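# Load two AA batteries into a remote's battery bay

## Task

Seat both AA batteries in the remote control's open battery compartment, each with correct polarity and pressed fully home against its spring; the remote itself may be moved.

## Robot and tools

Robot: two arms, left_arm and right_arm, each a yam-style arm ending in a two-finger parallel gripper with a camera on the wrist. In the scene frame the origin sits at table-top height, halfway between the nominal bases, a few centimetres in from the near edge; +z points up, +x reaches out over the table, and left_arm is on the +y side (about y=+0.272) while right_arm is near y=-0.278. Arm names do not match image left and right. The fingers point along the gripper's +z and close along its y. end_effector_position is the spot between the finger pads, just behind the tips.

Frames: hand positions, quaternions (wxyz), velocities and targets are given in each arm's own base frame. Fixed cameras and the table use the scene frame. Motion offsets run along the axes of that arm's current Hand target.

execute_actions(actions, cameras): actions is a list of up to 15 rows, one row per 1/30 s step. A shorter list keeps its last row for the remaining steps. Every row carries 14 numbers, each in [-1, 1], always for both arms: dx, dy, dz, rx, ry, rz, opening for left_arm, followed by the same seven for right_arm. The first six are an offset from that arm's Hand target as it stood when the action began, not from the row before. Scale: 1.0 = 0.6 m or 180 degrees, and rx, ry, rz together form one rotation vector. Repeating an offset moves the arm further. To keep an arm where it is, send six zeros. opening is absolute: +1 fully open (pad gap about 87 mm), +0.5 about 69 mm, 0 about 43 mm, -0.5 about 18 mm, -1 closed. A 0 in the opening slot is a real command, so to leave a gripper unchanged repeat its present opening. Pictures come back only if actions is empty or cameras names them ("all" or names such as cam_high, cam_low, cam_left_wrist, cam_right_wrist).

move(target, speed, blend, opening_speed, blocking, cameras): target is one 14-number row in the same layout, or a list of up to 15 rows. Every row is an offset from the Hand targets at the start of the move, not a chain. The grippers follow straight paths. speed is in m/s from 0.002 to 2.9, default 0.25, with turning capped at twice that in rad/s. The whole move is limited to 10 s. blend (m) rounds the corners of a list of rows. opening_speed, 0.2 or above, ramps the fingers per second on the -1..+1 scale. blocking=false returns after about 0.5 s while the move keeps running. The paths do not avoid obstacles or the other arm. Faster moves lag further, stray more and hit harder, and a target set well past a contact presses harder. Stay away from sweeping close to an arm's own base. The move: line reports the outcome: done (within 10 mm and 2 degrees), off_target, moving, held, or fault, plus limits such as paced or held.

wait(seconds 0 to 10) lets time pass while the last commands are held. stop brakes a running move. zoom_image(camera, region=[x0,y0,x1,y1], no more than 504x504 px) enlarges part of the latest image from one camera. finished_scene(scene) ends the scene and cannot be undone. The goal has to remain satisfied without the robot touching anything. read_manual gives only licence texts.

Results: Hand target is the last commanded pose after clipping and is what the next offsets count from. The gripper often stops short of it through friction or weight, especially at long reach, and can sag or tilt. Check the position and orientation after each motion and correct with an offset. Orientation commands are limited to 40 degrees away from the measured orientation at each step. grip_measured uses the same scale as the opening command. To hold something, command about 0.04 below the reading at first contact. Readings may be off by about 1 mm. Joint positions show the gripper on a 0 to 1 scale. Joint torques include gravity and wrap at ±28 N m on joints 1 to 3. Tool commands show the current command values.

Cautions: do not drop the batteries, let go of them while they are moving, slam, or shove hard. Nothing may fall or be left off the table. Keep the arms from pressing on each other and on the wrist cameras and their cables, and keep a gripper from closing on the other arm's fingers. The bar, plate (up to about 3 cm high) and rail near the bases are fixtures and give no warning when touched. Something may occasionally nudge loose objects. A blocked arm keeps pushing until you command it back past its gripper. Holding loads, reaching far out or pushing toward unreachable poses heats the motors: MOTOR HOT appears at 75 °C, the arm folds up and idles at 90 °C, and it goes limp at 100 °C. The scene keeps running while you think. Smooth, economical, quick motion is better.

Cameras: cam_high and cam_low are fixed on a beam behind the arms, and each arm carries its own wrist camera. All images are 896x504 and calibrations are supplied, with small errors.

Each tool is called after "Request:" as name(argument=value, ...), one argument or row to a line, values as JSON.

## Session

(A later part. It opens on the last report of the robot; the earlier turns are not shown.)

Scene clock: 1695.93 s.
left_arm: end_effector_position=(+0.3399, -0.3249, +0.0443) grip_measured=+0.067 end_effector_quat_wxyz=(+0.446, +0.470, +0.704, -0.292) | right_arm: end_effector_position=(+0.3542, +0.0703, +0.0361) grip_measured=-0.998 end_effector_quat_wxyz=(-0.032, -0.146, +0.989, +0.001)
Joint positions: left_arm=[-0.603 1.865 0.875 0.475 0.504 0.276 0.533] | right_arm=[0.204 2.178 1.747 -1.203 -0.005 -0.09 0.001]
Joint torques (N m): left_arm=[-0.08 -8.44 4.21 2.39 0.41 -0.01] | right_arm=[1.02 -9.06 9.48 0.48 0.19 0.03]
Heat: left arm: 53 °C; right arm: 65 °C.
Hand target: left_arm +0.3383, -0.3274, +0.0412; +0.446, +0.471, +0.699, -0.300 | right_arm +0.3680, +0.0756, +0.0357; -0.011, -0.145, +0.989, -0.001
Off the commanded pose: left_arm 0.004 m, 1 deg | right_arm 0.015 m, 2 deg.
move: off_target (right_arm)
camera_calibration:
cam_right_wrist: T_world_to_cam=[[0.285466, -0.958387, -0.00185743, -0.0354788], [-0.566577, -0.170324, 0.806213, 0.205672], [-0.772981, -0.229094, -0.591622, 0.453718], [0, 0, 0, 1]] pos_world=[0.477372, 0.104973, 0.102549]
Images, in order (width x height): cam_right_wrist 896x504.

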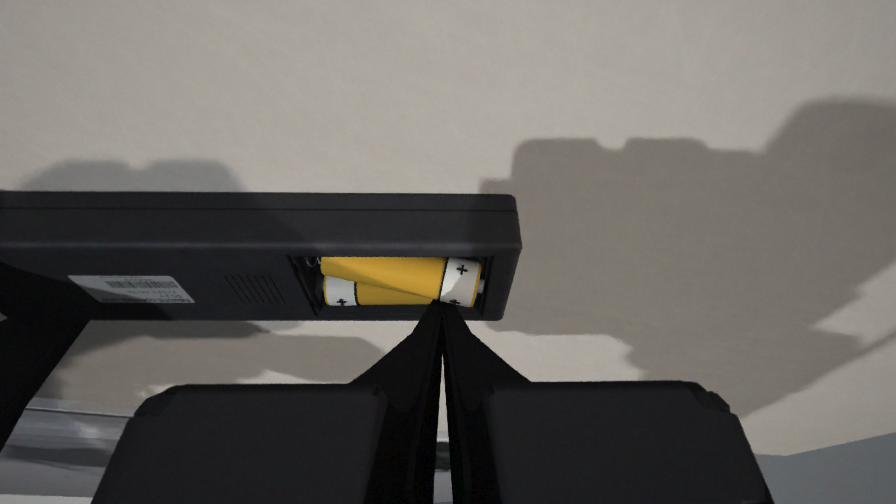

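Request:
move(
  target=[0,0,0,0,0,0,-0.05,-0.025,0.0,-0.003,0,0,0,-1],
  speed=0.06,
  cameras=["cam_right_wrist"],
)

Request:
zoom_image(
  camera="cam_right_wrist",
  region=[330, 190, 630, 400],
)

Scene clock: 1704.20 s.
left_arm: end_effector_position=(+0.3417, -0.3236, +0.0443) grip_measured=+0.067 end_effector_quat_wxyz=(+0.447, +0.466, +0.706, -0.290) | right_arm: end_effector_position=(+0.3659, +0.0746, +0.0400) grip_measured=-0.998 end_effector_quat_wxyz=(-0.037, -0.147, +0.988, +0.000)
Joint positions: left_arm=[-0.601 1.865 0.875 0.476 0.497 0.272 0.533] | right_arm=[0.209 2.237 1.857 -1.264 -0.005 -0.087 0.001]
Joint torques (N m): left_arm=[-0.31 -8.57 4.25 2.38 0.5 0.06] | right_arm=[0.81 -9.17 9.37 0.58 0.2 0.03]
Heat: left arm: 54 °C; right arm: 64 °C.
Hand target: left_arm +0.3382, -0.3274, +0.0411; +0.446, +0.472, +0.699, -0.300 | right_arm +0.3824, +0.0799, +0.0372; -0.011, -0.145, +0.989, -0.001
Off the commanded pose: left_arm 0.006 m, 2 deg | right_arm 0.018 m, 3 deg.
move: off_target (right_arm)
camera_calibration:
cam_right_wrist: T_world_to_cam=[[0.287241, -0.957855, -0.00256996, -0.0353351], [-0.558449, -0.169646, 0.812007, 0.206664], [-0.778221, -0.231806, -0.583642, 0.467865], [0, 0, 0, 1]] pos_world=[0.489663, 0.109668, 0.105163]
Images, in order (width x height): cam_right_wrist 896x504.

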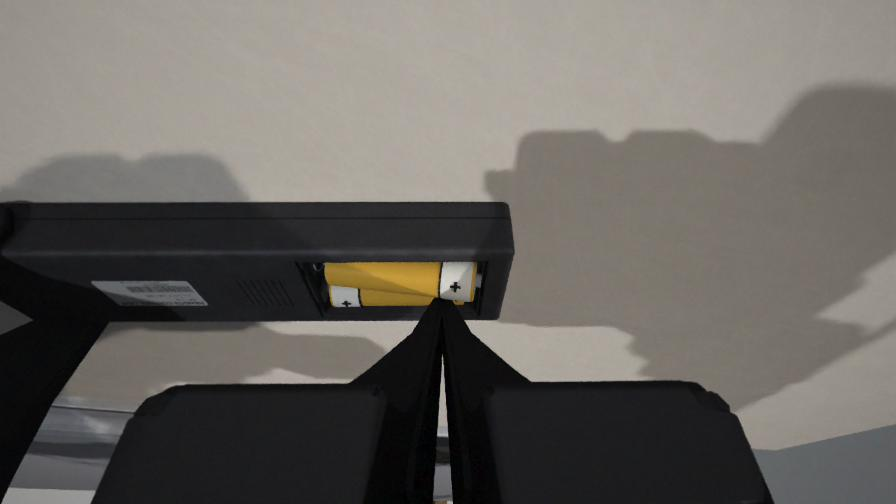

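Scaled by 1.680.

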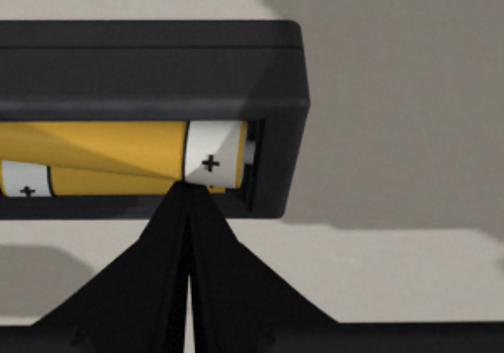

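Request:
move(
  target=[0,0,0,0,0,0,-0.05,-0.02,0.0,0.01,0,0,0,-1],
  speed=0.06,
  cameras=["cam_right_wrist"],
)

Request:
zoom_image(
  camera="cam_right_wrist",
  region=[330, 190, 630, 400],
)

Scene clock: 1709.10 s.
left_arm: end_effector_position=(+0.3434, -0.3228, +0.0445) grip_measured=+0.067 end_effector_quat_wxyz=(+0.449, +0.462, +0.709, -0.287) | right_arm: end_effector_position=(+0.3699, +0.0762, +0.0399) grip_measured=-0.998 end_effector_quat_wxyz=(-0.049, -0.146, +0.988, -0.001)
Joint positions: left_arm=[-0.6 1.865 0.875 0.479 0.488 0.266 0.533] | right_arm=[0.21 2.284 1.929 -1.314 -0.005 -0.084 0.001]
Joint torques (N m): left_arm=[-0.38 -8.57 4.16 2.37 0.57 0.11] | right_arm=[0.87 -8.77 9.11 0.86 0.18 0.04]
Heat: left arm: 53 °C; right arm: 65 °C.
Hand target: left_arm +0.3382, -0.3274, +0.0412; +0.446, +0.471, +0.699, -0.300 | right_arm +0.3938, +0.0834, +0.0310; -0.010, -0.145, +0.989, -0.001
Off the commanded pose: left_arm 0.008 m, 2 deg | right_arm 0.026 m, 4 deg.
move: off_target (right_arm)
camera_calibration:
cam_right_wrist: T_world_to_cam=[[0.286071, -0.958198, -0.00437412, -0.0345184], [-0.538819, -0.164636, 0.826177, 0.20099], [-0.792362, -0.233988, -0.563394, 0.475872], [0, 0, 0, 1]] pos_world=[0.495235, 0.111363, 0.101899]
Images, in order (width x height): cam_right_wrist 896x504.

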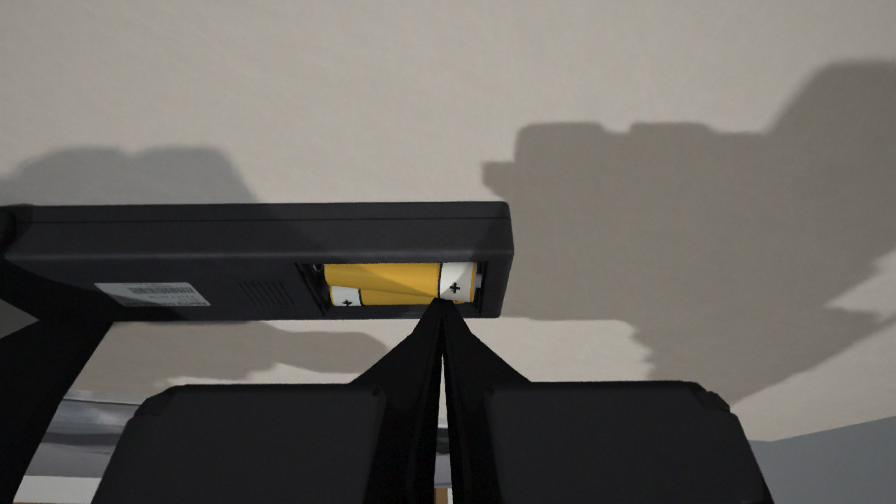

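Scaled by 1.680.

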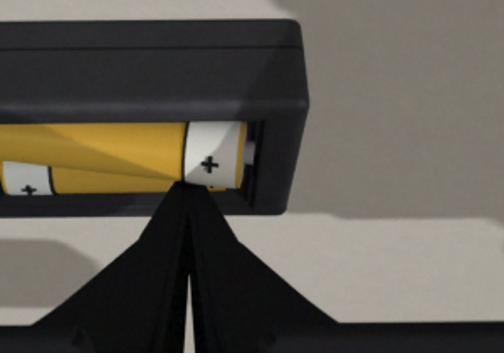

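Request:
move(
  target=[
    [0,0,0,0,0,0,-0.05,0.03,0.0,-0.01,0,0,0,-1],
    [0,0,0,0,0,0,-0.05,0.03,0.0,-0.11,0,0,0,-1],
  ],
  speed=0.1,
  cameras=["cam_right_wrist"],
)

Request:
zoom_image(
  camera="cam_right_wrist",
  region=[280, 130, 580, 340],
)

Scene clock: 1722.37 s.
left_arm: end_effector_position=(+0.3419, -0.3238, +0.0449) grip_measured=+0.067 end_effector_quat_wxyz=(+0.447, +0.464, +0.707, -0.291) | right_arm: end_effector_position=(+0.3732, +0.0764, +0.0799) grip_measured=-0.998 end_effector_quat_wxyz=(-0.034, -0.147, +0.989, -0.001)
Joint positions: left_arm=[-0.6 1.865 0.875 0.479 0.498 0.266 0.533] | right_arm=[0.21 2.257 2.05 -1.432 -0.002 -0.084 0.001]
Joint torques (N m): left_arm=[-0.44 -8.49 4.21 2.35 0.47 0.11] | right_arm=[0.68 -13.37 9.22 0.14 0.15 0.01]
Heat: left arm: 53 °C; right arm: 65 °C.
Hand target: left_arm +0.3382, -0.3274, +0.0412; +0.446, +0.471, +0.699, -0.300 | right_arm +0.3779, +0.0786, +0.0974; -0.010, -0.145, +0.989, -0.001
Off the commanded pose: left_arm 0.006 m, 2 deg | right_arm 0.018 m, 3 deg.
move: off_target (right_arm)
camera_calibration:
cam_right_wrist: T_world_to_cam=[[0.286354, -0.958124, 0.00063063, -0.0355158], [-0.562977, -0.167724, 0.809275, 0.18035], [-0.77528, -0.232094, -0.58743, 0.496551], [0, 0, 0, 1]] pos_world=[0.496669, 0.111467, 0.145758]
Images, in order (width x height): cam_right_wrist 896x504.

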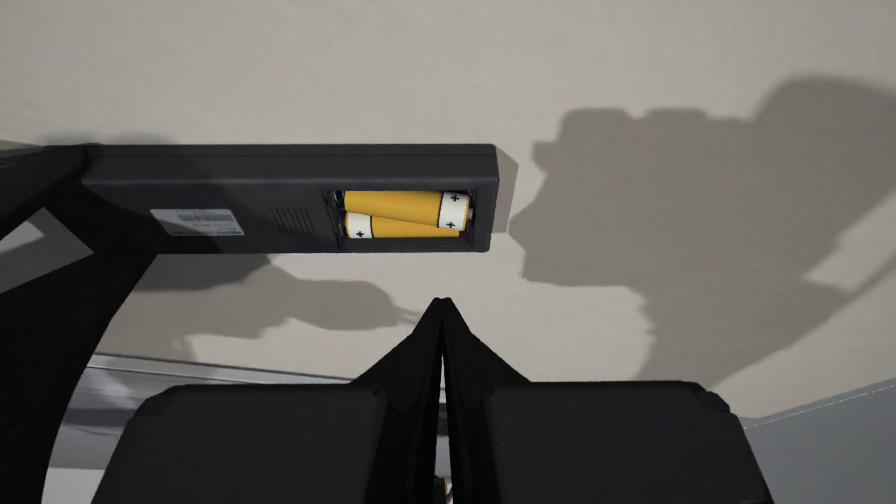

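Scaled by 1.680.

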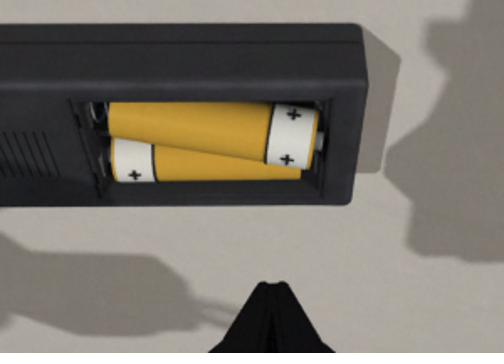

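Request:
move(
  target=[0,0,0,0,0,0,-0.05,0.001,-0.005,0.1,0,0,0,-1],
  speed=0.05,
  cameras=["cam_right_wrist"],
)

Request:
zoom_image(
  camera="cam_right_wrist",
  region=[280, 130, 580, 340],
)

Scene clock: 1730.57 s.
left_arm: end_effector_position=(+0.3419, -0.3238, +0.0449) grip_measured=+0.067 end_effector_quat_wxyz=(+0.447, +0.464, +0.707, -0.291) | right_arm: end_effector_position=(+0.3648, +0.0745, +0.0417) grip_measured=-0.998 end_effector_quat_wxyz=(-0.041, -0.147, +0.988, -0.002)
Joint positions: left_arm=[-0.6 1.865 0.875 0.479 0.498 0.266 0.533] | right_arm=[0.21 2.241 1.868 -1.279 -0.002 -0.084 0.001]
Joint torques (N m): left_arm=[-0.38 -8.51 4.15 2.36 0.47 0.11] | right_arm=[-0.09 -11.6 4.53 0.82 0.17 -0.08]
Heat: left arm: 53 °C; right arm: 67 °C.
Hand target: left_arm +0.3382, -0.3274, +0.0412; +0.446, +0.471, +0.699, -0.300 | right_arm +0.3769, +0.0752, +0.0374; -0.011, -0.145, +0.989, -0.001
Off the commanded pose: left_arm 0.006 m, 2 deg | right_arm 0.013 m, 3 deg.
move: off_target (right_arm)
camera_calibration:
cam_right_wrist: T_world_to_cam=[[0.286457, -0.958093, 0.0000218459, -0.0349319], [-0.552746, -0.165245, 0.816802, 0.20198], [-0.782569, -0.233991, -0.576918, 0.469485], [0, 0, 0, 1]] pos_world=[0.489054, 0.109763, 0.105877]
Images, in order (width x height): cam_right_wrist 896x504.

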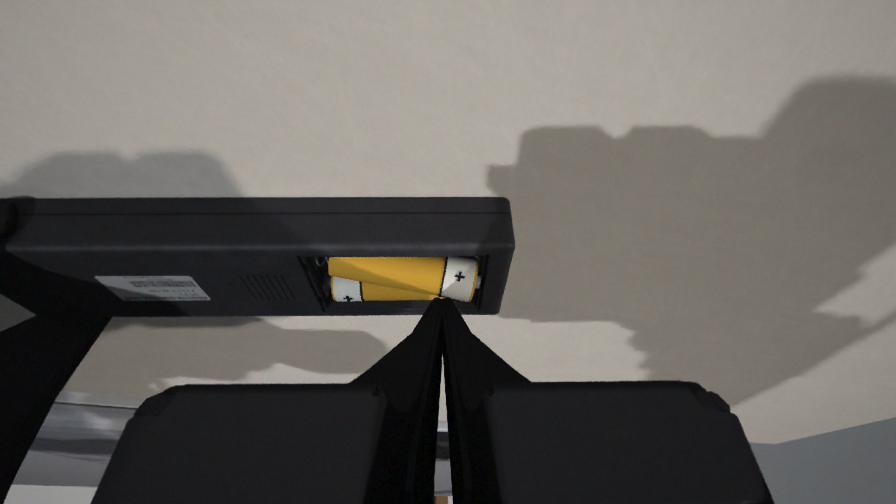

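Scaled by 1.680.

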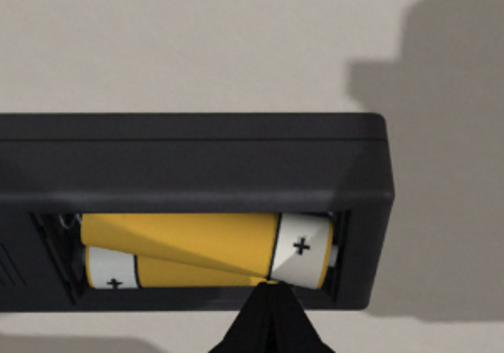

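Request:
move(
  target=[0,0,0,0,0,0,-0.05,-0.02,-0.003,0.02,0,0,0,-1],
  speed=0.05,
  cameras=["cam_right_wrist"],
)

Request:
zoom_image(
  camera="cam_right_wrist",
  region=[280, 130, 580, 340],
)

Scene clock: 1735.00 s.
left_arm: end_effector_position=(+0.3419, -0.3238, +0.0449) grip_measured=+0.067 end_effector_quat_wxyz=(+0.447, +0.464, +0.707, -0.291) | right_arm: end_effector_position=(+0.3655, +0.0747, +0.0417) grip_measured=-0.998 end_effector_quat_wxyz=(-0.041, -0.147, +0.988, -0.002)
Joint positions: left_arm=[-0.6 1.865 0.875 0.479 0.498 0.266 0.533] | right_arm=[0.21 2.245 1.874 -1.282 -0.002 -0.084 0.001]
Joint torques (N m): left_arm=[-0.36 -8.49 4.15 2.36 0.48 0.1] | right_arm=[-0.24 -7.51 7.94 0.97 0.17 -0.08]
Heat: left arm: 53 °C; right arm: 68 °C.
Hand target: left_arm +0.3382, -0.3274, +0.0412; +0.446, +0.471, +0.699, -0.300 | right_arm +0.3887, +0.0769, +0.0252; -0.010, -0.145, +0.989, -0.001
Off the commanded pose: left_arm 0.006 m, 2 deg | right_arm 0.029 m, 3 deg.
move: off_target (right_arm)
camera_calibration:
cam_right_wrist: T_world_to_cam=[[0.28641, -0.958107, -0.000106357, -0.0349308], [-0.552168, -0.165152, 0.817212, 0.202199], [-0.782995, -0.233999, -0.576337, 0.470248], [0, 0, 0, 1]] pos_world=[0.489854, 0.109963, 0.105778]
Images, in order (width x height): cam_right_wrist 896x504.

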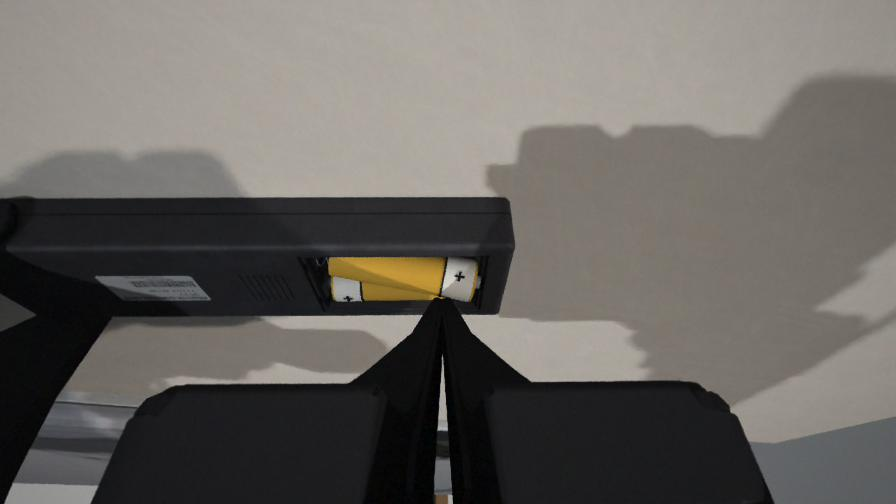

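Scaled by 1.680.

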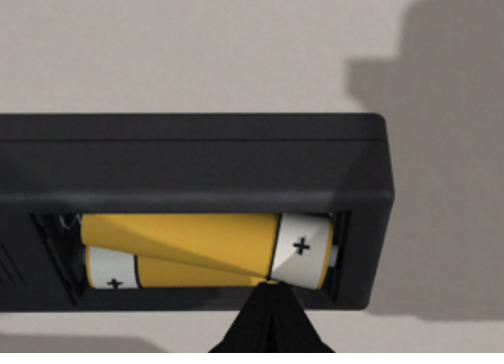

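Request:
move(
  target=[
    [0,0,0,0,0,0,-0.05,0.018,0.0,-0.05,0,0,0,-1],
    [0,0,0,0,0,0,-0.05,0.005,-0.004,-0.05,0,0,0,-1],
  ],
  speed=0.08,
  cameras=["cam_right_wrist"],
)

Request:
zoom_image(
  camera="cam_right_wrist",
  region=[280, 130, 580, 340],
)

Scene clock: 1751.40 s.
left_arm: end_effector_position=(+0.3418, -0.3238, +0.0449) grip_measured=+0.067 end_effector_quat_wxyz=(+0.447, +0.464, +0.707, -0.291) | right_arm: end_effector_position=(+0.3821, +0.0767, +0.0525) grip_measured=-0.998 end_effector_quat_wxyz=(-0.015, -0.145, +0.989, +0.000)
Joint positions: left_arm=[-0.6 1.865 0.875 0.479 0.499 0.266 0.533] | right_arm=[0.206 2.255 1.947 -1.292 -0.002 -0.084 0.001]
Joint torques (N m): left_arm=[-0.34 -8.5 4.18 2.36 0.47 0.11] | right_arm=[-0.43 -10.17 9.18 0.22 0.15 -0.15]
Heat: left arm: 53 °C; right arm: 66 °C.
Hand target: left_arm +0.3382, -0.3274, +0.0412; +0.446, +0.471, +0.699, -0.300 | right_arm +0.3872, +0.0738, +0.0551; -0.010, -0.145, +0.989, -0.001
Off the commanded pose: left_arm 0.006 m, 2 deg | right_arm 0.006 m, 1 deg.
move: done
camera_calibration:
cam_right_wrist: T_world_to_cam=[[0.282643, -0.959216, 0.00419591, -0.0364549], [-0.593777, -0.171524, 0.786135, 0.220881], [-0.753353, -0.224687, -0.618041, 0.480054], [0, 0, 0, 1]] pos_world=[0.503108, 0.11078, 0.123204]
Images, in order (width x height): cam_right_wrist 896x504.

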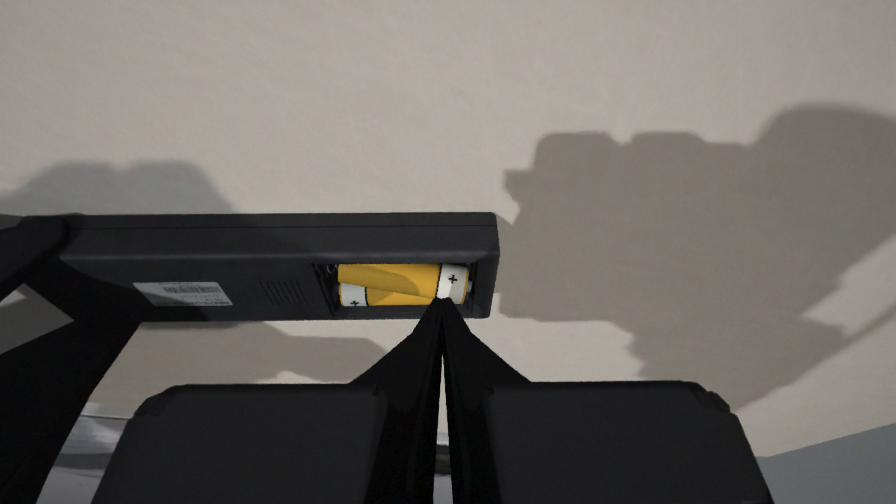

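Scaled by 1.680.

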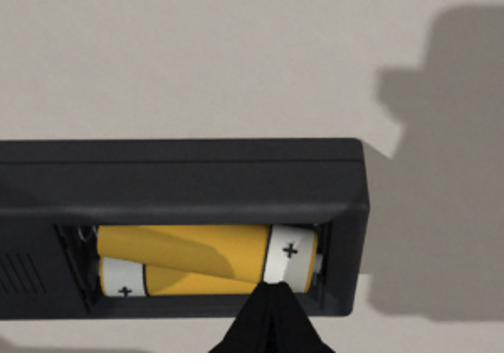

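Request:
move(
  target=[0,0,0,0,0,0,-0.05,-0.008,0.0,0.05,0,0,0,-1],
  speed=0.05,
  cameras=["cam_right_wrist"],
)

Request:
zoom_image(
  camera="cam_right_wrist",
  region=[280, 130, 580, 340],
)

Scene clock: 1757.40 s.
left_arm: end_effector_position=(+0.3418, -0.3238, +0.0449) grip_measured=+0.067 end_effector_quat_wxyz=(+0.447, +0.464, +0.707, -0.291) | right_arm: end_effector_position=(+0.3863, +0.0776, +0.0369) grip_measured=-0.998 end_effector_quat_wxyz=(-0.014, -0.145, +0.989, +0.000)
Joint positions: left_arm=[-0.6 1.865 0.875 0.479 0.499 0.266 0.533] | right_arm=[0.206 2.28 1.926 -1.245 -0.002 -0.084 0.001]
Joint torques (N m): left_arm=[-0.36 -8.49 4.18 2.35 0.47 0.11] | right_arm=[-0.43 -9.55 5.04 0.68 0.16 -0.11]
Heat: left arm: 53 °C; right arm: 66 °C.
Hand target: left_arm +0.3382, -0.3274, +0.0412; +0.446, +0.471, +0.699, -0.300 | right_arm +0.3911, +0.0750, +0.0250; -0.011, -0.145, +0.989, -0.001
Off the commanded pose: left_arm 0.006 m, 2 deg | right_arm 0.013 m, 0 deg.
move: off_target (right_arm)
camera_calibration:
cam_right_wrist: T_world_to_cam=[[0.282654, -0.959213, 0.00427498, -0.0367959], [-0.594931, -0.171811, 0.785199, 0.23628], [-0.752438, -0.224483, -0.619229, 0.473446], [0, 0, 0, 1]] pos_world=[0.50721, 0.111581, 0.107802]
Images, in order (width x height): cam_right_wrist 896x504.

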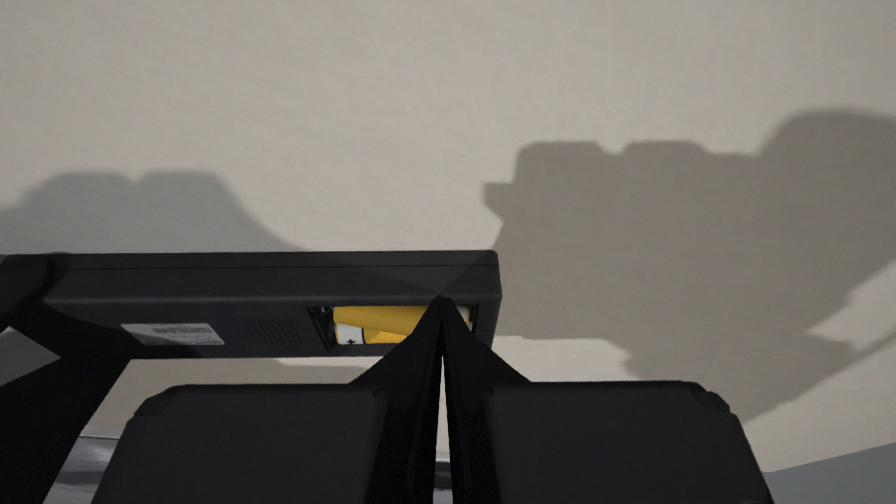

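Scaled by 1.680.

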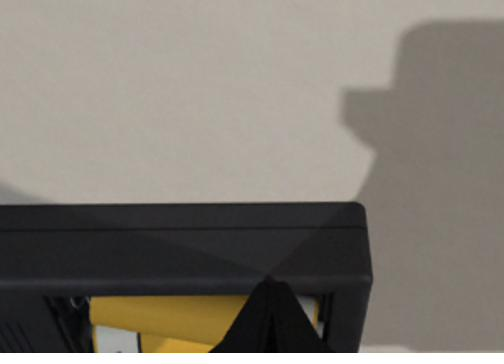

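Request:
move(
  target=[
    [0,0,0,0,0,0,-0.05,0.0483,0.0075,-0.055,0,0,0,-1],
    [0,0,0,0,0,0,-0.05,0.021,0.0089,-0.05,0,0,0,-1],
  ],
  speed=0.1,
  cameras=["cam_right_wrist"],
)

Request:
zoom_image(
  camera="cam_right_wrist",
  region=[280, 130, 580, 340],
)

Scene clock: 1767.87 s.
left_arm: end_effector_position=(+0.3364, -0.3266, +0.0448) grip_measured=+0.067 end_effector_quat_wxyz=(+0.442, +0.470, +0.702, -0.303) | right_arm: end_effector_position=(+0.3740, +0.0741, +0.0523) grip_measured=-0.998 end_effector_quat_wxyz=(-0.015, -0.144, +0.989, -0.001)
Joint positions: left_arm=[-0.602 1.865 0.872 0.479 0.526 0.266 0.533] | right_arm=[0.205 2.217 1.883 -1.266 0.001 -0.084 0.001]
Joint torques (N m): left_arm=[-0.17 -8.46 4.4 2.36 0.17 0.1] | right_arm=[0.64 -9.8 9.26 0.2 0.12 -0.04]
Heat: left arm: 53 °C; right arm: 67 °C.
Hand target: left_arm +0.3382, -0.3274, +0.0412; +0.446, +0.471, +0.699, -0.300 | right_arm +0.3782, +0.0767, +0.0553; -0.010, -0.145, +0.989, -0.001
Off the commanded pose: left_arm 0.004 m, 1 deg | right_arm 0.006 m, 1 deg.
move: done
camera_calibration:
cam_right_wrist: T_world_to_cam=[[0.281605, -0.959506, 0.00685708, -0.0364424], [-0.594389, -0.168828, 0.786256, 0.215776], [-0.75326, -0.22549, -0.617862, 0.473264], [0, 0, 0, 1]] pos_world=[0.495008, 0.108179, 0.123006]
Images, in order (width x height): cam_right_wrist 896x504.

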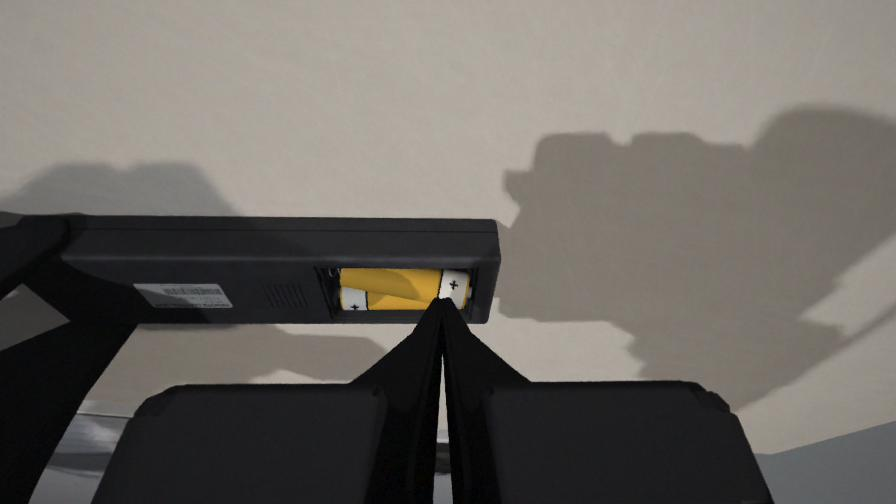

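Scaled by 1.680.

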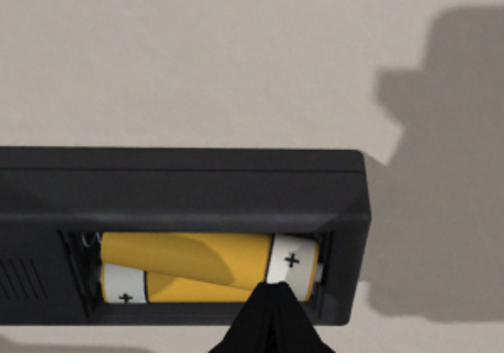

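Request:
move(
  target=[0,0,0,0,0,0,-0.05,0.004,0.0,0.055,0,0,0,-1],
  speed=0.05,
  cameras=["cam_right_wrist"],
)

Request:
zoom_image(
  camera="cam_right_wrist",
  region=[280, 130, 580, 340],
)

Scene clock: 1774.77 s.
left_arm: end_effector_position=(+0.3364, -0.3266, +0.0448) grip_measured=+0.067 end_effector_quat_wxyz=(+0.442, +0.470, +0.701, -0.302) | right_arm: end_effector_position=(+0.3740, +0.0741, +0.0360) grip_measured=-0.998 end_effector_quat_wxyz=(-0.011, -0.144, +0.989, -0.001)
Joint positions: left_arm=[-0.602 1.865 0.872 0.479 0.526 0.267 0.533] | right_arm=[0.205 2.217 1.819 -1.194 0.001 -0.084 0.001]
Joint torques (N m): left_arm=[-0.2 -8.42 4.37 2.35 0.19 0.1] | right_arm=[0.58 -9.28 3.88 0.72 0.12 -0.05]
Heat: left arm: 53 °C; right arm: 67 °C.
Hand target: left_arm +0.3382, -0.3274, +0.0412; +0.446, +0.471, +0.699, -0.300 | right_arm +0.3753, +0.0758, +0.0224; -0.010, -0.145, +0.989, -0.001
Off the commanded pose: left_arm 0.004 m, 1 deg | right_arm 0.014 m, 0 deg.
move: off_target (right_arm)
camera_calibration:
cam_right_wrist: T_world_to_cam=[[0.281585, -0.959507, 0.00748643, -0.0363227], [-0.600566, -0.170151, 0.781261, 0.231182], [-0.748352, -0.224487, -0.624159, 0.46148], [0, 0, 0, 1]] pos_world=[0.494417, 0.108081, 0.107695]
Images, in order (width x height): cam_right_wrist 896x504.

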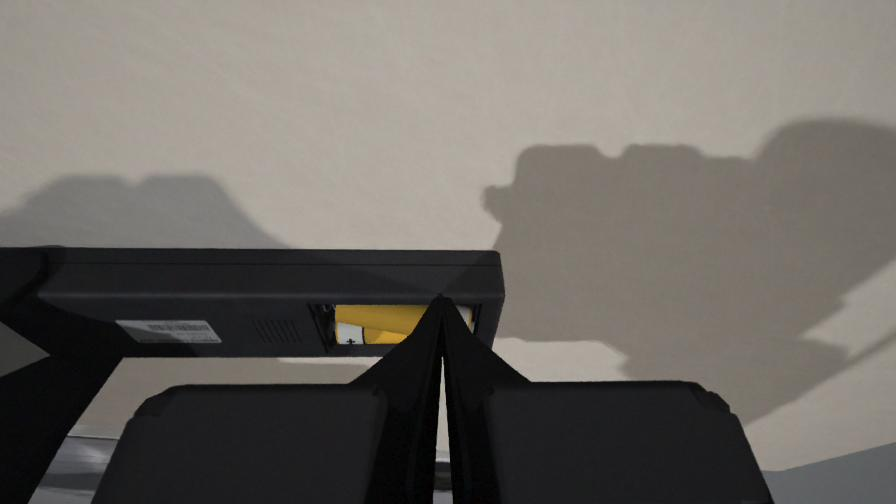

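Scaled by 1.680.

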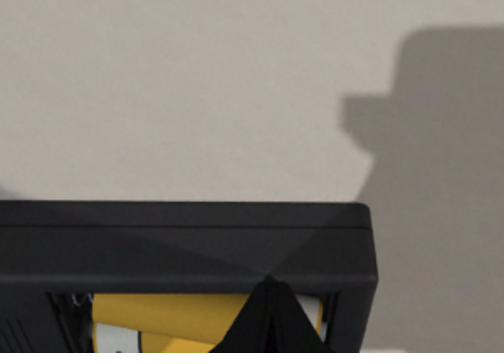

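Request:
move(
  target=[
    [0,0,0,0,0,0,-0.05,0,0,-0.08,0,0,0,-1],
    [0,0,0,0,0,0,-0.05,0.016,0.005,-0.09,-0.005,-0.005,0.505,-1],
  ],
  speed=0.15,
  cameras=["cam_right_wrist"],
)

Request:
zoom_image(
  camera="cam_right_wrist",
  region=[280, 130, 580, 340],
)

Scene clock: 1794.80 s.
left_arm: end_effector_position=(+0.3364, -0.3266, +0.0448) grip_measured=+0.067 end_effector_quat_wxyz=(+0.442, +0.470, +0.701, -0.302) | right_arm: end_effector_position=(+0.3623, +0.0775, +0.0641) grip_measured=-0.998 end_effector_quat_wxyz=(-0.017, +0.595, +0.804, -0.016)
Joint positions: left_arm=[-0.602 1.865 0.872 0.479 0.526 0.267 0.533] | right_arm=[0.101 2.037 1.652 -1.234 0.001 1.375 0.001]
Joint torques (N m): left_arm=[-0.2 -8.42 4.38 2.34 0.18 0.1] | right_arm=[-0.32 -12.7 5.74 0.32 0.17 0.08]
Heat: left arm: 53 °C; right arm: 68 °C.
Hand target: left_arm +0.3382, -0.3274, +0.0412; +0.446, +0.471, +0.699, -0.300 | right_arm +0.3662, +0.0763, +0.0765; -0.001, +0.603, +0.798, +0.000
Off the commanded pose: left_arm 0.004 m, 1 deg | right_arm 0.013 m, 3 deg.
move: off_target (right_arm)
camera_calibration:
cam_right_wrist: T_world_to_cam=[[-0.955981, -0.288105, 0.0556375, 0.363216], [-0.141939, 0.619996, 0.77166, -0.0239592], [-0.256814, 0.729795, -0.633597, 0.219592], [0, 0, 0, 1]] pos_world=[0.400221, -0.040758, 0.137413]
Images, in order (width x height): cam_right_wrist 896x504.

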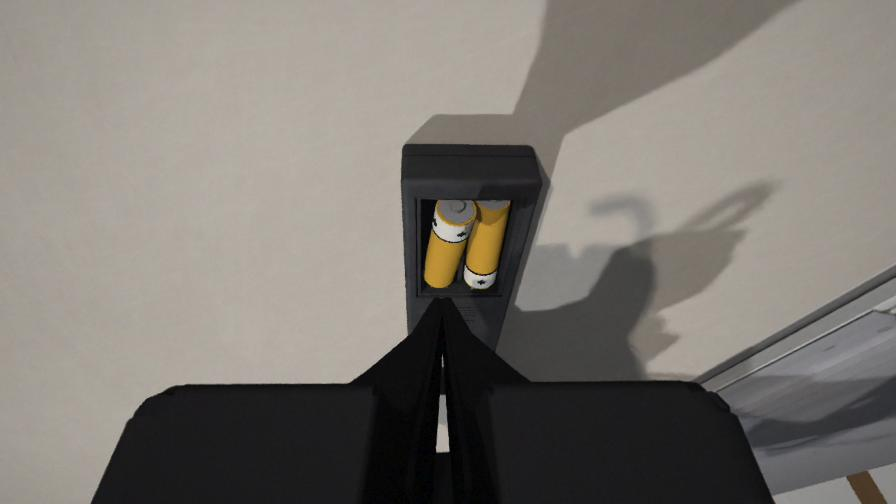

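Scaled by 1.680.

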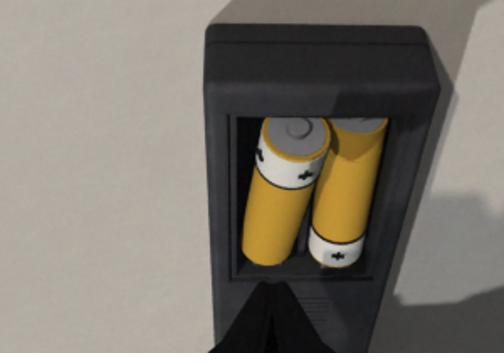

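Request:
move(
  target=[0,0,0,0,0,0,-0.05,-0.0048,-0.0458,0.0408,-0.25,0,0,-1],
  speed=0.1,
  cameras=["cam_right_wrist"],
)

Request:
zoom_image(
  camera="cam_right_wrist",
  region=[280, 130, 580, 340],
)

Scene clock: 1833.13 s.
left_arm: end_effector_position=(+0.3364, -0.3266, +0.0448) grip_measured=+0.067 end_effector_quat_wxyz=(+0.442, +0.470, +0.701, -0.302) | right_arm: end_effector_position=(+0.3375, +0.0678, +0.0450) grip_measured=-0.998 end_effector_quat_wxyz=(+0.216, +0.564, +0.740, +0.296)
Joint positions: left_arm=[-0.602 1.865 0.872 0.479 0.526 0.267 0.533] | right_arm=[-0.028 1.417 0.56 0.011 -0.214 1.355 0.001]
Joint torques (N m): left_arm=[-0.2 -8.46 4.38 2.34 0.2 0.11] | right_arm=[-0.32 -6.16 6.05 1.5 0.04 -0.16]
Heat: left arm: 54 °C; right arm: 70 °C.
Hand target: left_arm +0.3382, -0.3274, +0.0412; +0.446, +0.471, +0.699, -0.300 | right_arm +0.3406, +0.0659, +0.0523; +0.231, +0.557, +0.737, +0.305
Off the commanded pose: left_arm 0.004 m, 1 deg | right_arm 0.008 m, 2 deg.
move: done
camera_calibration:
cam_right_wrist: T_world_to_cam=[[-0.713779, -0.186959, -0.674957, 0.282082], [-0.668541, 0.469106, 0.577054, 0.189967], [0.208741, 0.863125, -0.459828, 0.0342351], [0, 0, 0, 1]] pos_world=[0.321199, -0.0659261, 0.096514]
Images, in order (width x height): cam_right_wrist 896x504.

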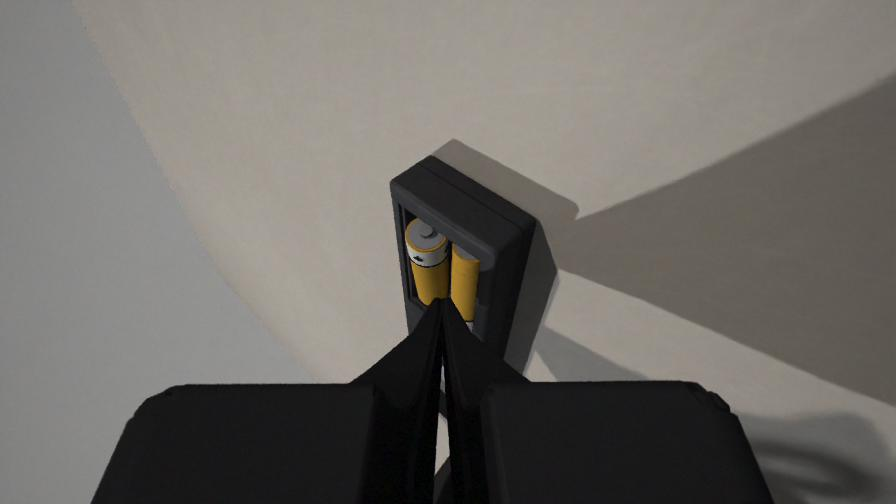

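Scaled by 1.680.

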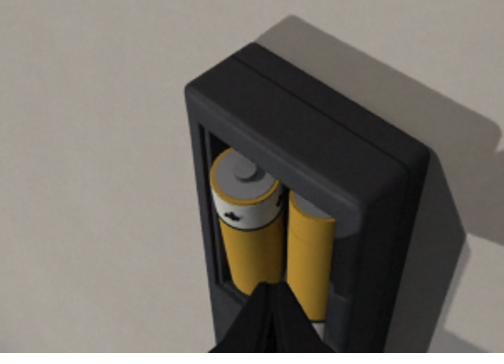

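Request:
move(
  target=[0,0,0,0,0,0,-0.05,-0.003,0.0189,0.0283,0,0,0,-1],
  speed=0.05,
  cameras=["cam_right_wrist"],
)

Request:
zoom_image(
  camera="cam_right_wrist",
  region=[330, 180, 580, 360],
)

Scene clock: 1841.17 s.
left_arm: end_effector_position=(+0.3367, -0.3264, +0.0447) grip_measured=+0.067 end_effector_quat_wxyz=(+0.443, +0.470, +0.702, -0.302) | right_arm: end_effector_position=(+0.3462, +0.0694, +0.0377) grip_measured=-0.998 end_effector_quat_wxyz=(+0.212, +0.563, +0.742, +0.295)
Joint positions: left_arm=[-0.602 1.865 0.872 0.479 0.524 0.267 0.533] | right_arm=[-0.023 1.48 0.581 0.047 -0.216 1.356 0.001]
Joint torques (N m): left_arm=[-0.17 -8.4 4.4 2.34 0.2 0.1] | right_arm=[0.85 -4.21 9.39 1.51 0.18 -0.06]
Heat: left arm: 54 °C; right arm: 69 °C.
Hand target: left_arm +0.3382, -0.3274, +0.0412; +0.446, +0.471, +0.699, -0.300 | right_arm +0.3603, +0.0697, +0.0482; +0.230, +0.557, +0.737, +0.305
Off the commanded pose: left_arm 0.004 m, 1 deg | right_arm 0.018 m, 3 deg.
move: off_target (right_arm)
camera_calibration:
cam_right_wrist: T_world_to_cam=[[-0.71685, -0.189736, -0.670915, 0.284831], [-0.667521, 0.464655, 0.581818, 0.199023], [0.201352, 0.864926, -0.45974, 0.0300492], [0, 0, 0, 1]] pos_world=[0.330983, -0.0644245, 0.0891169]
Images, in order (width x height): cam_right_wrist 896x504.

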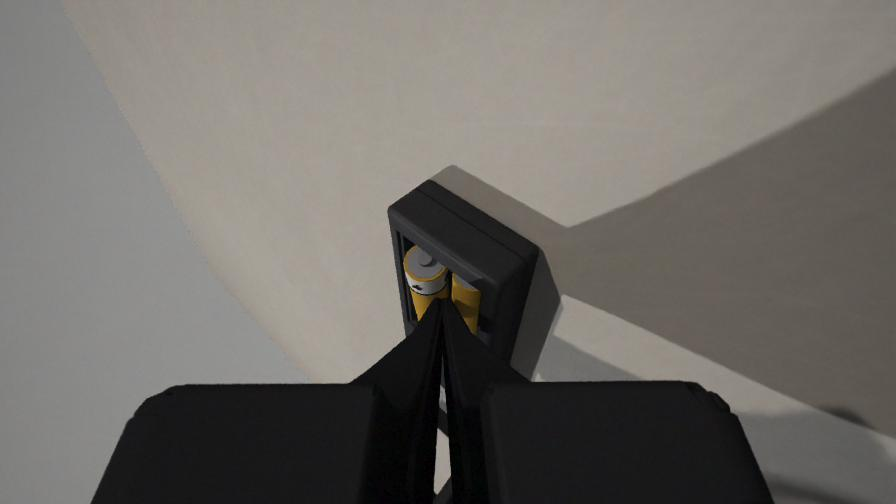

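Scaled by 2.016.

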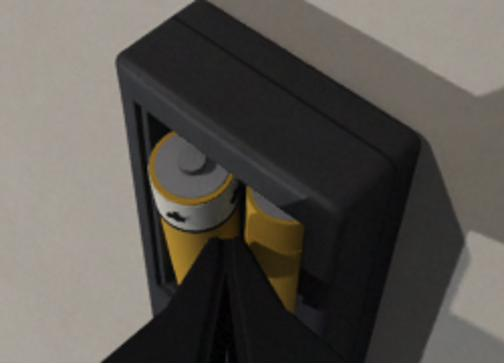

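Request:
move(
  target=[0,0,0,0,0,0,-0.05,-0.005,0.021,0.026,0,0,0,-1],
  speed=0.05,
  cameras=["cam_right_wrist"],
)

Request:
zoom_image(
  camera="cam_right_wrist",
  region=[330, 180, 580, 360],
)

Scene clock: 1845.07 s.
left_arm: end_effector_position=(+0.3419, -0.3236, +0.0443) grip_measured=+0.067 end_effector_quat_wxyz=(+0.449, +0.464, +0.707, -0.289) | right_arm: end_effector_position=(+0.3680, +0.0744, +0.0413) grip_measured=-0.998 end_effector_quat_wxyz=(+0.214, +0.557, +0.743, +0.304)
Joint positions: left_arm=[-0.602 1.865 0.872 0.483 0.492 0.267 0.533] | right_arm=[-0.011 1.557 0.654 0.067 -0.222 1.362 0.001]
Joint torques (N m): left_arm=[-0.21 -8.47 4.4 2.32 0.55 0.1] | right_arm=[0.64 -4.12 8.99 1.52 0.35 -0.03]
Heat: left arm: 54 °C; right arm: 68 °C.
Hand target: left_arm +0.3382, -0.3274, +0.0412; +0.446, +0.471, +0.699, -0.300 | right_arm +0.3803, +0.0723, +0.0460; +0.230, +0.557, +0.737, +0.305
Off the commanded pose: left_arm 0.006 m, 2 deg | right_arm 0.013 m, 2 deg.
move: off_target (right_arm)
camera_calibration:
cam_right_wrist: T_world_to_cam=[[-0.703811, -0.192554, -0.683793, 0.299681], [-0.68215, 0.451875, 0.574874, 0.215749], [0.198295, 0.871052, -0.449385, 0.0232221], [0, 0, 0, 1]] pos_world=[0.353487, -0.0600145, 0.0913273]
Images, in order (width x height): cam_right_wrist 896x504.

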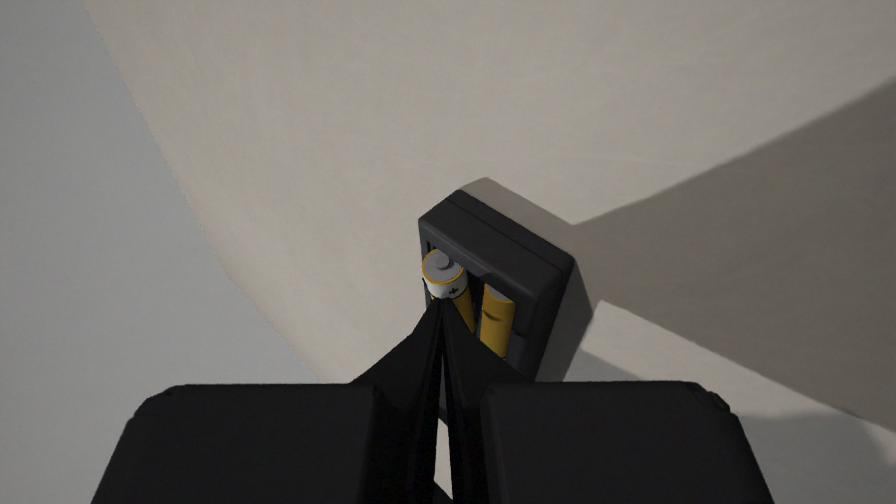

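Scaled by 2.016.

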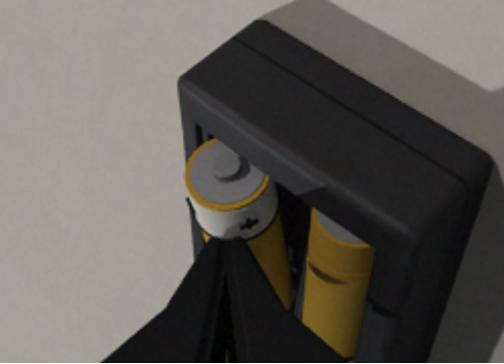

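Request:
move(
  target=[
    [0,0,0,0,0,0,-0.05,0,0.02,-0.06,0,0,0,-1],
    [0,0,0,0,0,0,-0.05,0,0.06,-0.03,0.25,0,0,-0.3],
  ],
  speed=0.1,
  cameras=["cam_right_wrist"],
)

Request:
zoom_image(
  camera="cam_right_wrist",
  region=[280, 130, 580, 340],
)

Scene clock: 1859.73 s.
left_arm: end_effector_position=(+0.3411, -0.3242, +0.0445) grip_measured=+0.067 end_effector_quat_wxyz=(+0.448, +0.465, +0.706, -0.291) | right_arm: end_effector_position=(+0.3873, +0.0751, +0.0808) grip_measured=-0.300 end_effector_quat_wxyz=(-0.009, +0.600, +0.800, +0.001)
Joint positions: left_arm=[-0.602 1.865 0.872 0.483 0.498 0.267 0.533] | right_arm=[0.082 2.091 1.8 -1.291 -0.013 1.368 0.35]
Joint torques (N m): left_arm=[-0.23 -8.47 4.36 2.32 0.49 0.1] | right_arm=[0.84 -8.92 9.48 0.18 0.35 0.08]
Heat: left arm: 53 °C; right arm: 65 °C.
Hand target: left_arm +0.3382, -0.3274, +0.0412; +0.446, +0.471, +0.699, -0.300 | right_arm +0.3926, +0.0757, +0.0842; -0.001, +0.603, +0.798, +0.000
Off the commanded pose: left_arm 0.006 m, 2 deg | right_arm 0.006 m, 1 deg.
move: done
camera_calibration:
cam_right_wrist: T_world_to_cam=[[-0.960844, -0.276594, 0.0165405, 0.38963], [-0.161733, 0.608304, 0.777051, -0.023687], [-0.224989, 0.74395, -0.62922, 0.224613], [0, 0, 0, 1]] pos_world=[0.421078, -0.0449224, 0.153292]
Images, in order (width x height): cam_right_wrist 896x504.

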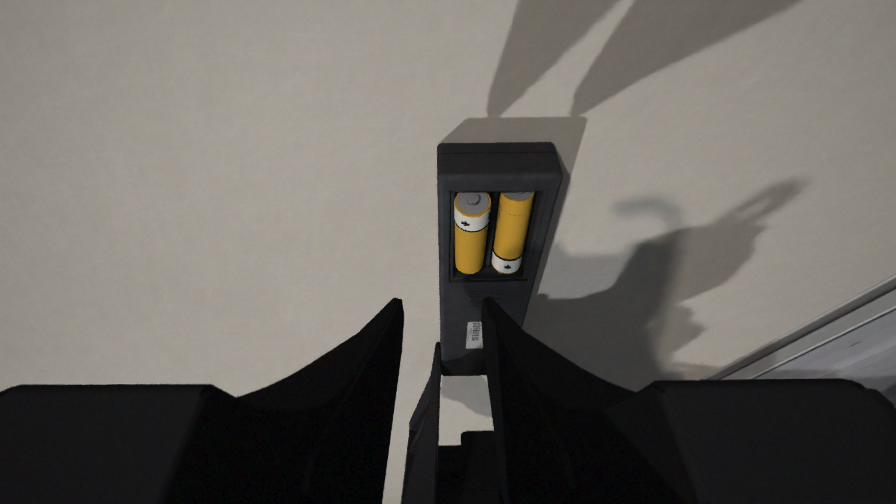

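Scaled by 1.680.

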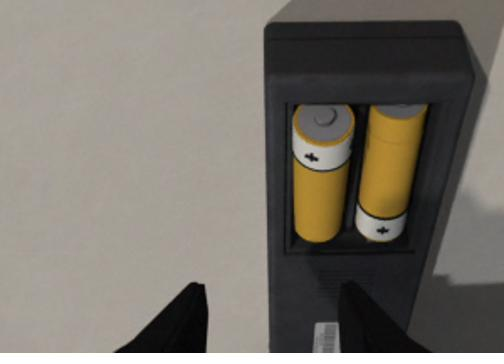

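Request:
move(
  target=[
    [0,0,0,0,0,0,-0.05,0.021,-0.054,0.015,0,0,0,-1],
    [0,0,0,0,0,0,-0.05,0.0183,-0.0262,0.04,0,0,0,-1],
  ],
  speed=0.12,
  cameras=["cam_right_wrist"],
)

Request:
zoom_image(
  camera="cam_right_wrist",
  region=[280, 130, 580, 340],
)

Scene clock: 1871.97 s.
left_arm: end_effector_position=(+0.3411, -0.3242, +0.0445) grip_measured=+0.067 end_effector_quat_wxyz=(+0.448, +0.465, +0.706, -0.291) | right_arm: end_effector_position=(+0.3624, +0.0805, +0.0558) grip_measured=-0.998 end_effector_quat_wxyz=(-0.018, +0.600, +0.800, -0.008)
Joint positions: left_arm=[-0.602 1.865 0.872 0.483 0.498 0.267 0.533] | right_arm=[0.102 2.033 1.612 -1.188 -0.012 1.389 0.001]
Joint torques (N m): left_arm=[-0.27 -8.49 4.42 2.32 0.5 0.1] | right_arm=[0.81 -8.79 9.26 0.34 0.33 0.09]
Heat: left arm: 53 °C; right arm: 67 °C.
Hand target: left_arm +0.3382, -0.3274, +0.0412; +0.446, +0.471, +0.699, -0.300 | right_arm +0.3744, +0.0820, +0.0602; -0.001, +0.603, +0.798, +0.000
Off the commanded pose: left_arm 0.006 m, 2 deg | right_arm 0.013 m, 2 deg.
move: off_target (right_arm)
camera_calibration:
cam_right_wrist: T_world_to_cam=[[-0.960007, -0.276491, 0.0440306, 0.365872], [-0.140318, 0.611239, 0.778908, -0.0197626], [-0.242274, 0.741579, -0.62559, 0.205463], [0, 0, 0, 1]] pos_world=[0.398245, -0.0391269, 0.127819]
Images, in order (width x height): cam_right_wrist 896x504.

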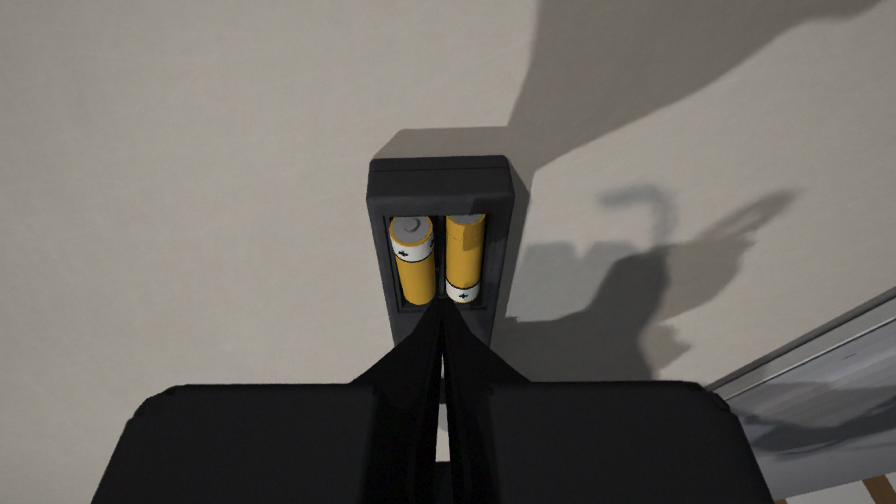

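Scaled by 1.680.

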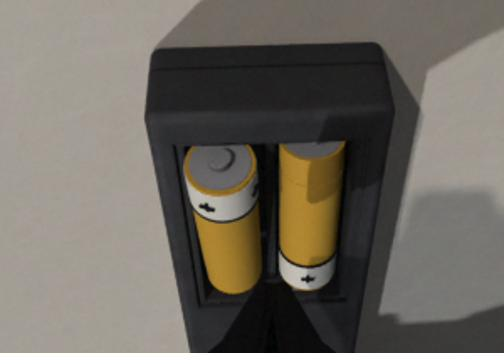

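Request:
move(
  target=[0,0,0,0,0,0,-0.05,-0.0141,0.006,0.0033,0,0,0,-1],
  speed=0.1,
  cameras=["cam_right_wrist"],
)

Request:
zoom_image(
  camera="cam_right_wrist",
  region=[280, 130, 580, 340],
)

Scene clock: 1882.63 s.
left_arm: end_effector_position=(+0.3411, -0.3242, +0.0445) grip_measured=+0.067 end_effector_quat_wxyz=(+0.448, +0.465, +0.706, -0.291) | right_arm: end_effector_position=(+0.3689, +0.0782, +0.0550) grip_measured=-0.998 end_effector_quat_wxyz=(-0.016, +0.603, +0.798, -0.006)
Joint positions: left_arm=[-0.602 1.865 0.872 0.483 0.498 0.267 0.533] | right_arm=[0.094 2.051 1.635 -1.187 -0.012 1.389 0.001]
Joint torques (N m): left_arm=[-0.18 -8.44 4.44 2.31 0.49 0.1] | right_arm=[-0.29 -8.57 9.35 0.32 0.34 -0.11]
Heat: left arm: 53 °C; right arm: 67 °C.
Hand target: left_arm +0.3382, -0.3274, +0.0412; +0.446, +0.471, +0.699, -0.300 | right_arm +0.3802, +0.0748, +0.0582; +0.000, +0.603, +0.798, +0.000
Off the commanded pose: left_arm 0.006 m, 2 deg | right_arm 0.012 m, 2 deg.
move: off_target (right_arm)
camera_calibration:
cam_right_wrist: T_world_to_cam=[[-0.962455, -0.268767, 0.0380084, 0.372147], [-0.140133, 0.611897, 0.778424, -0.0168359], [-0.232472, 0.743872, -0.626587, 0.204524], [0, 0, 0, 1]] pos_world=[0.403362, -0.041817, 0.127113]
Images, in order (width x height): cam_right_wrist 896x504.

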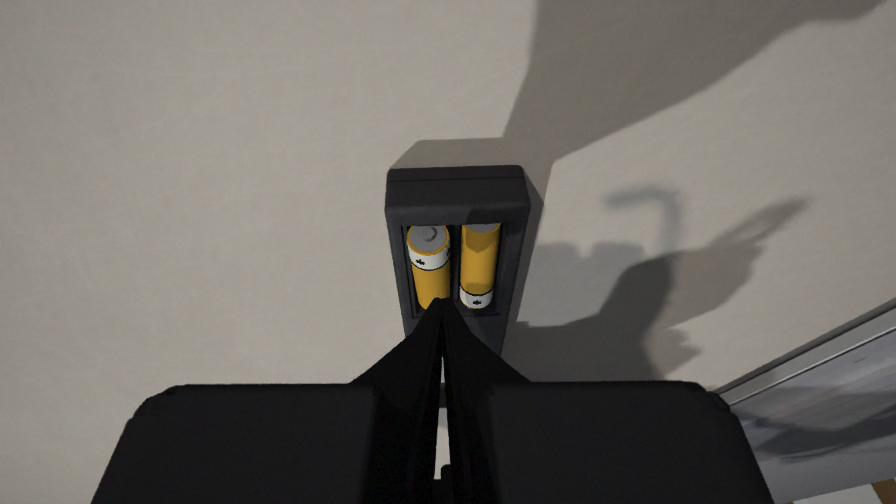

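Scaled by 1.680.

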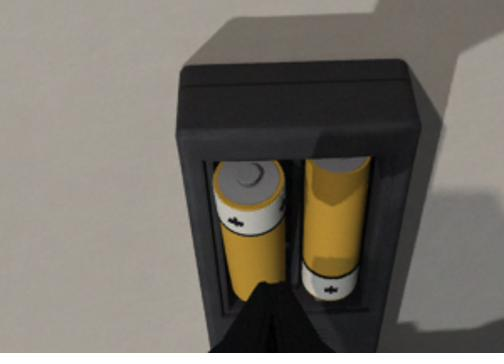

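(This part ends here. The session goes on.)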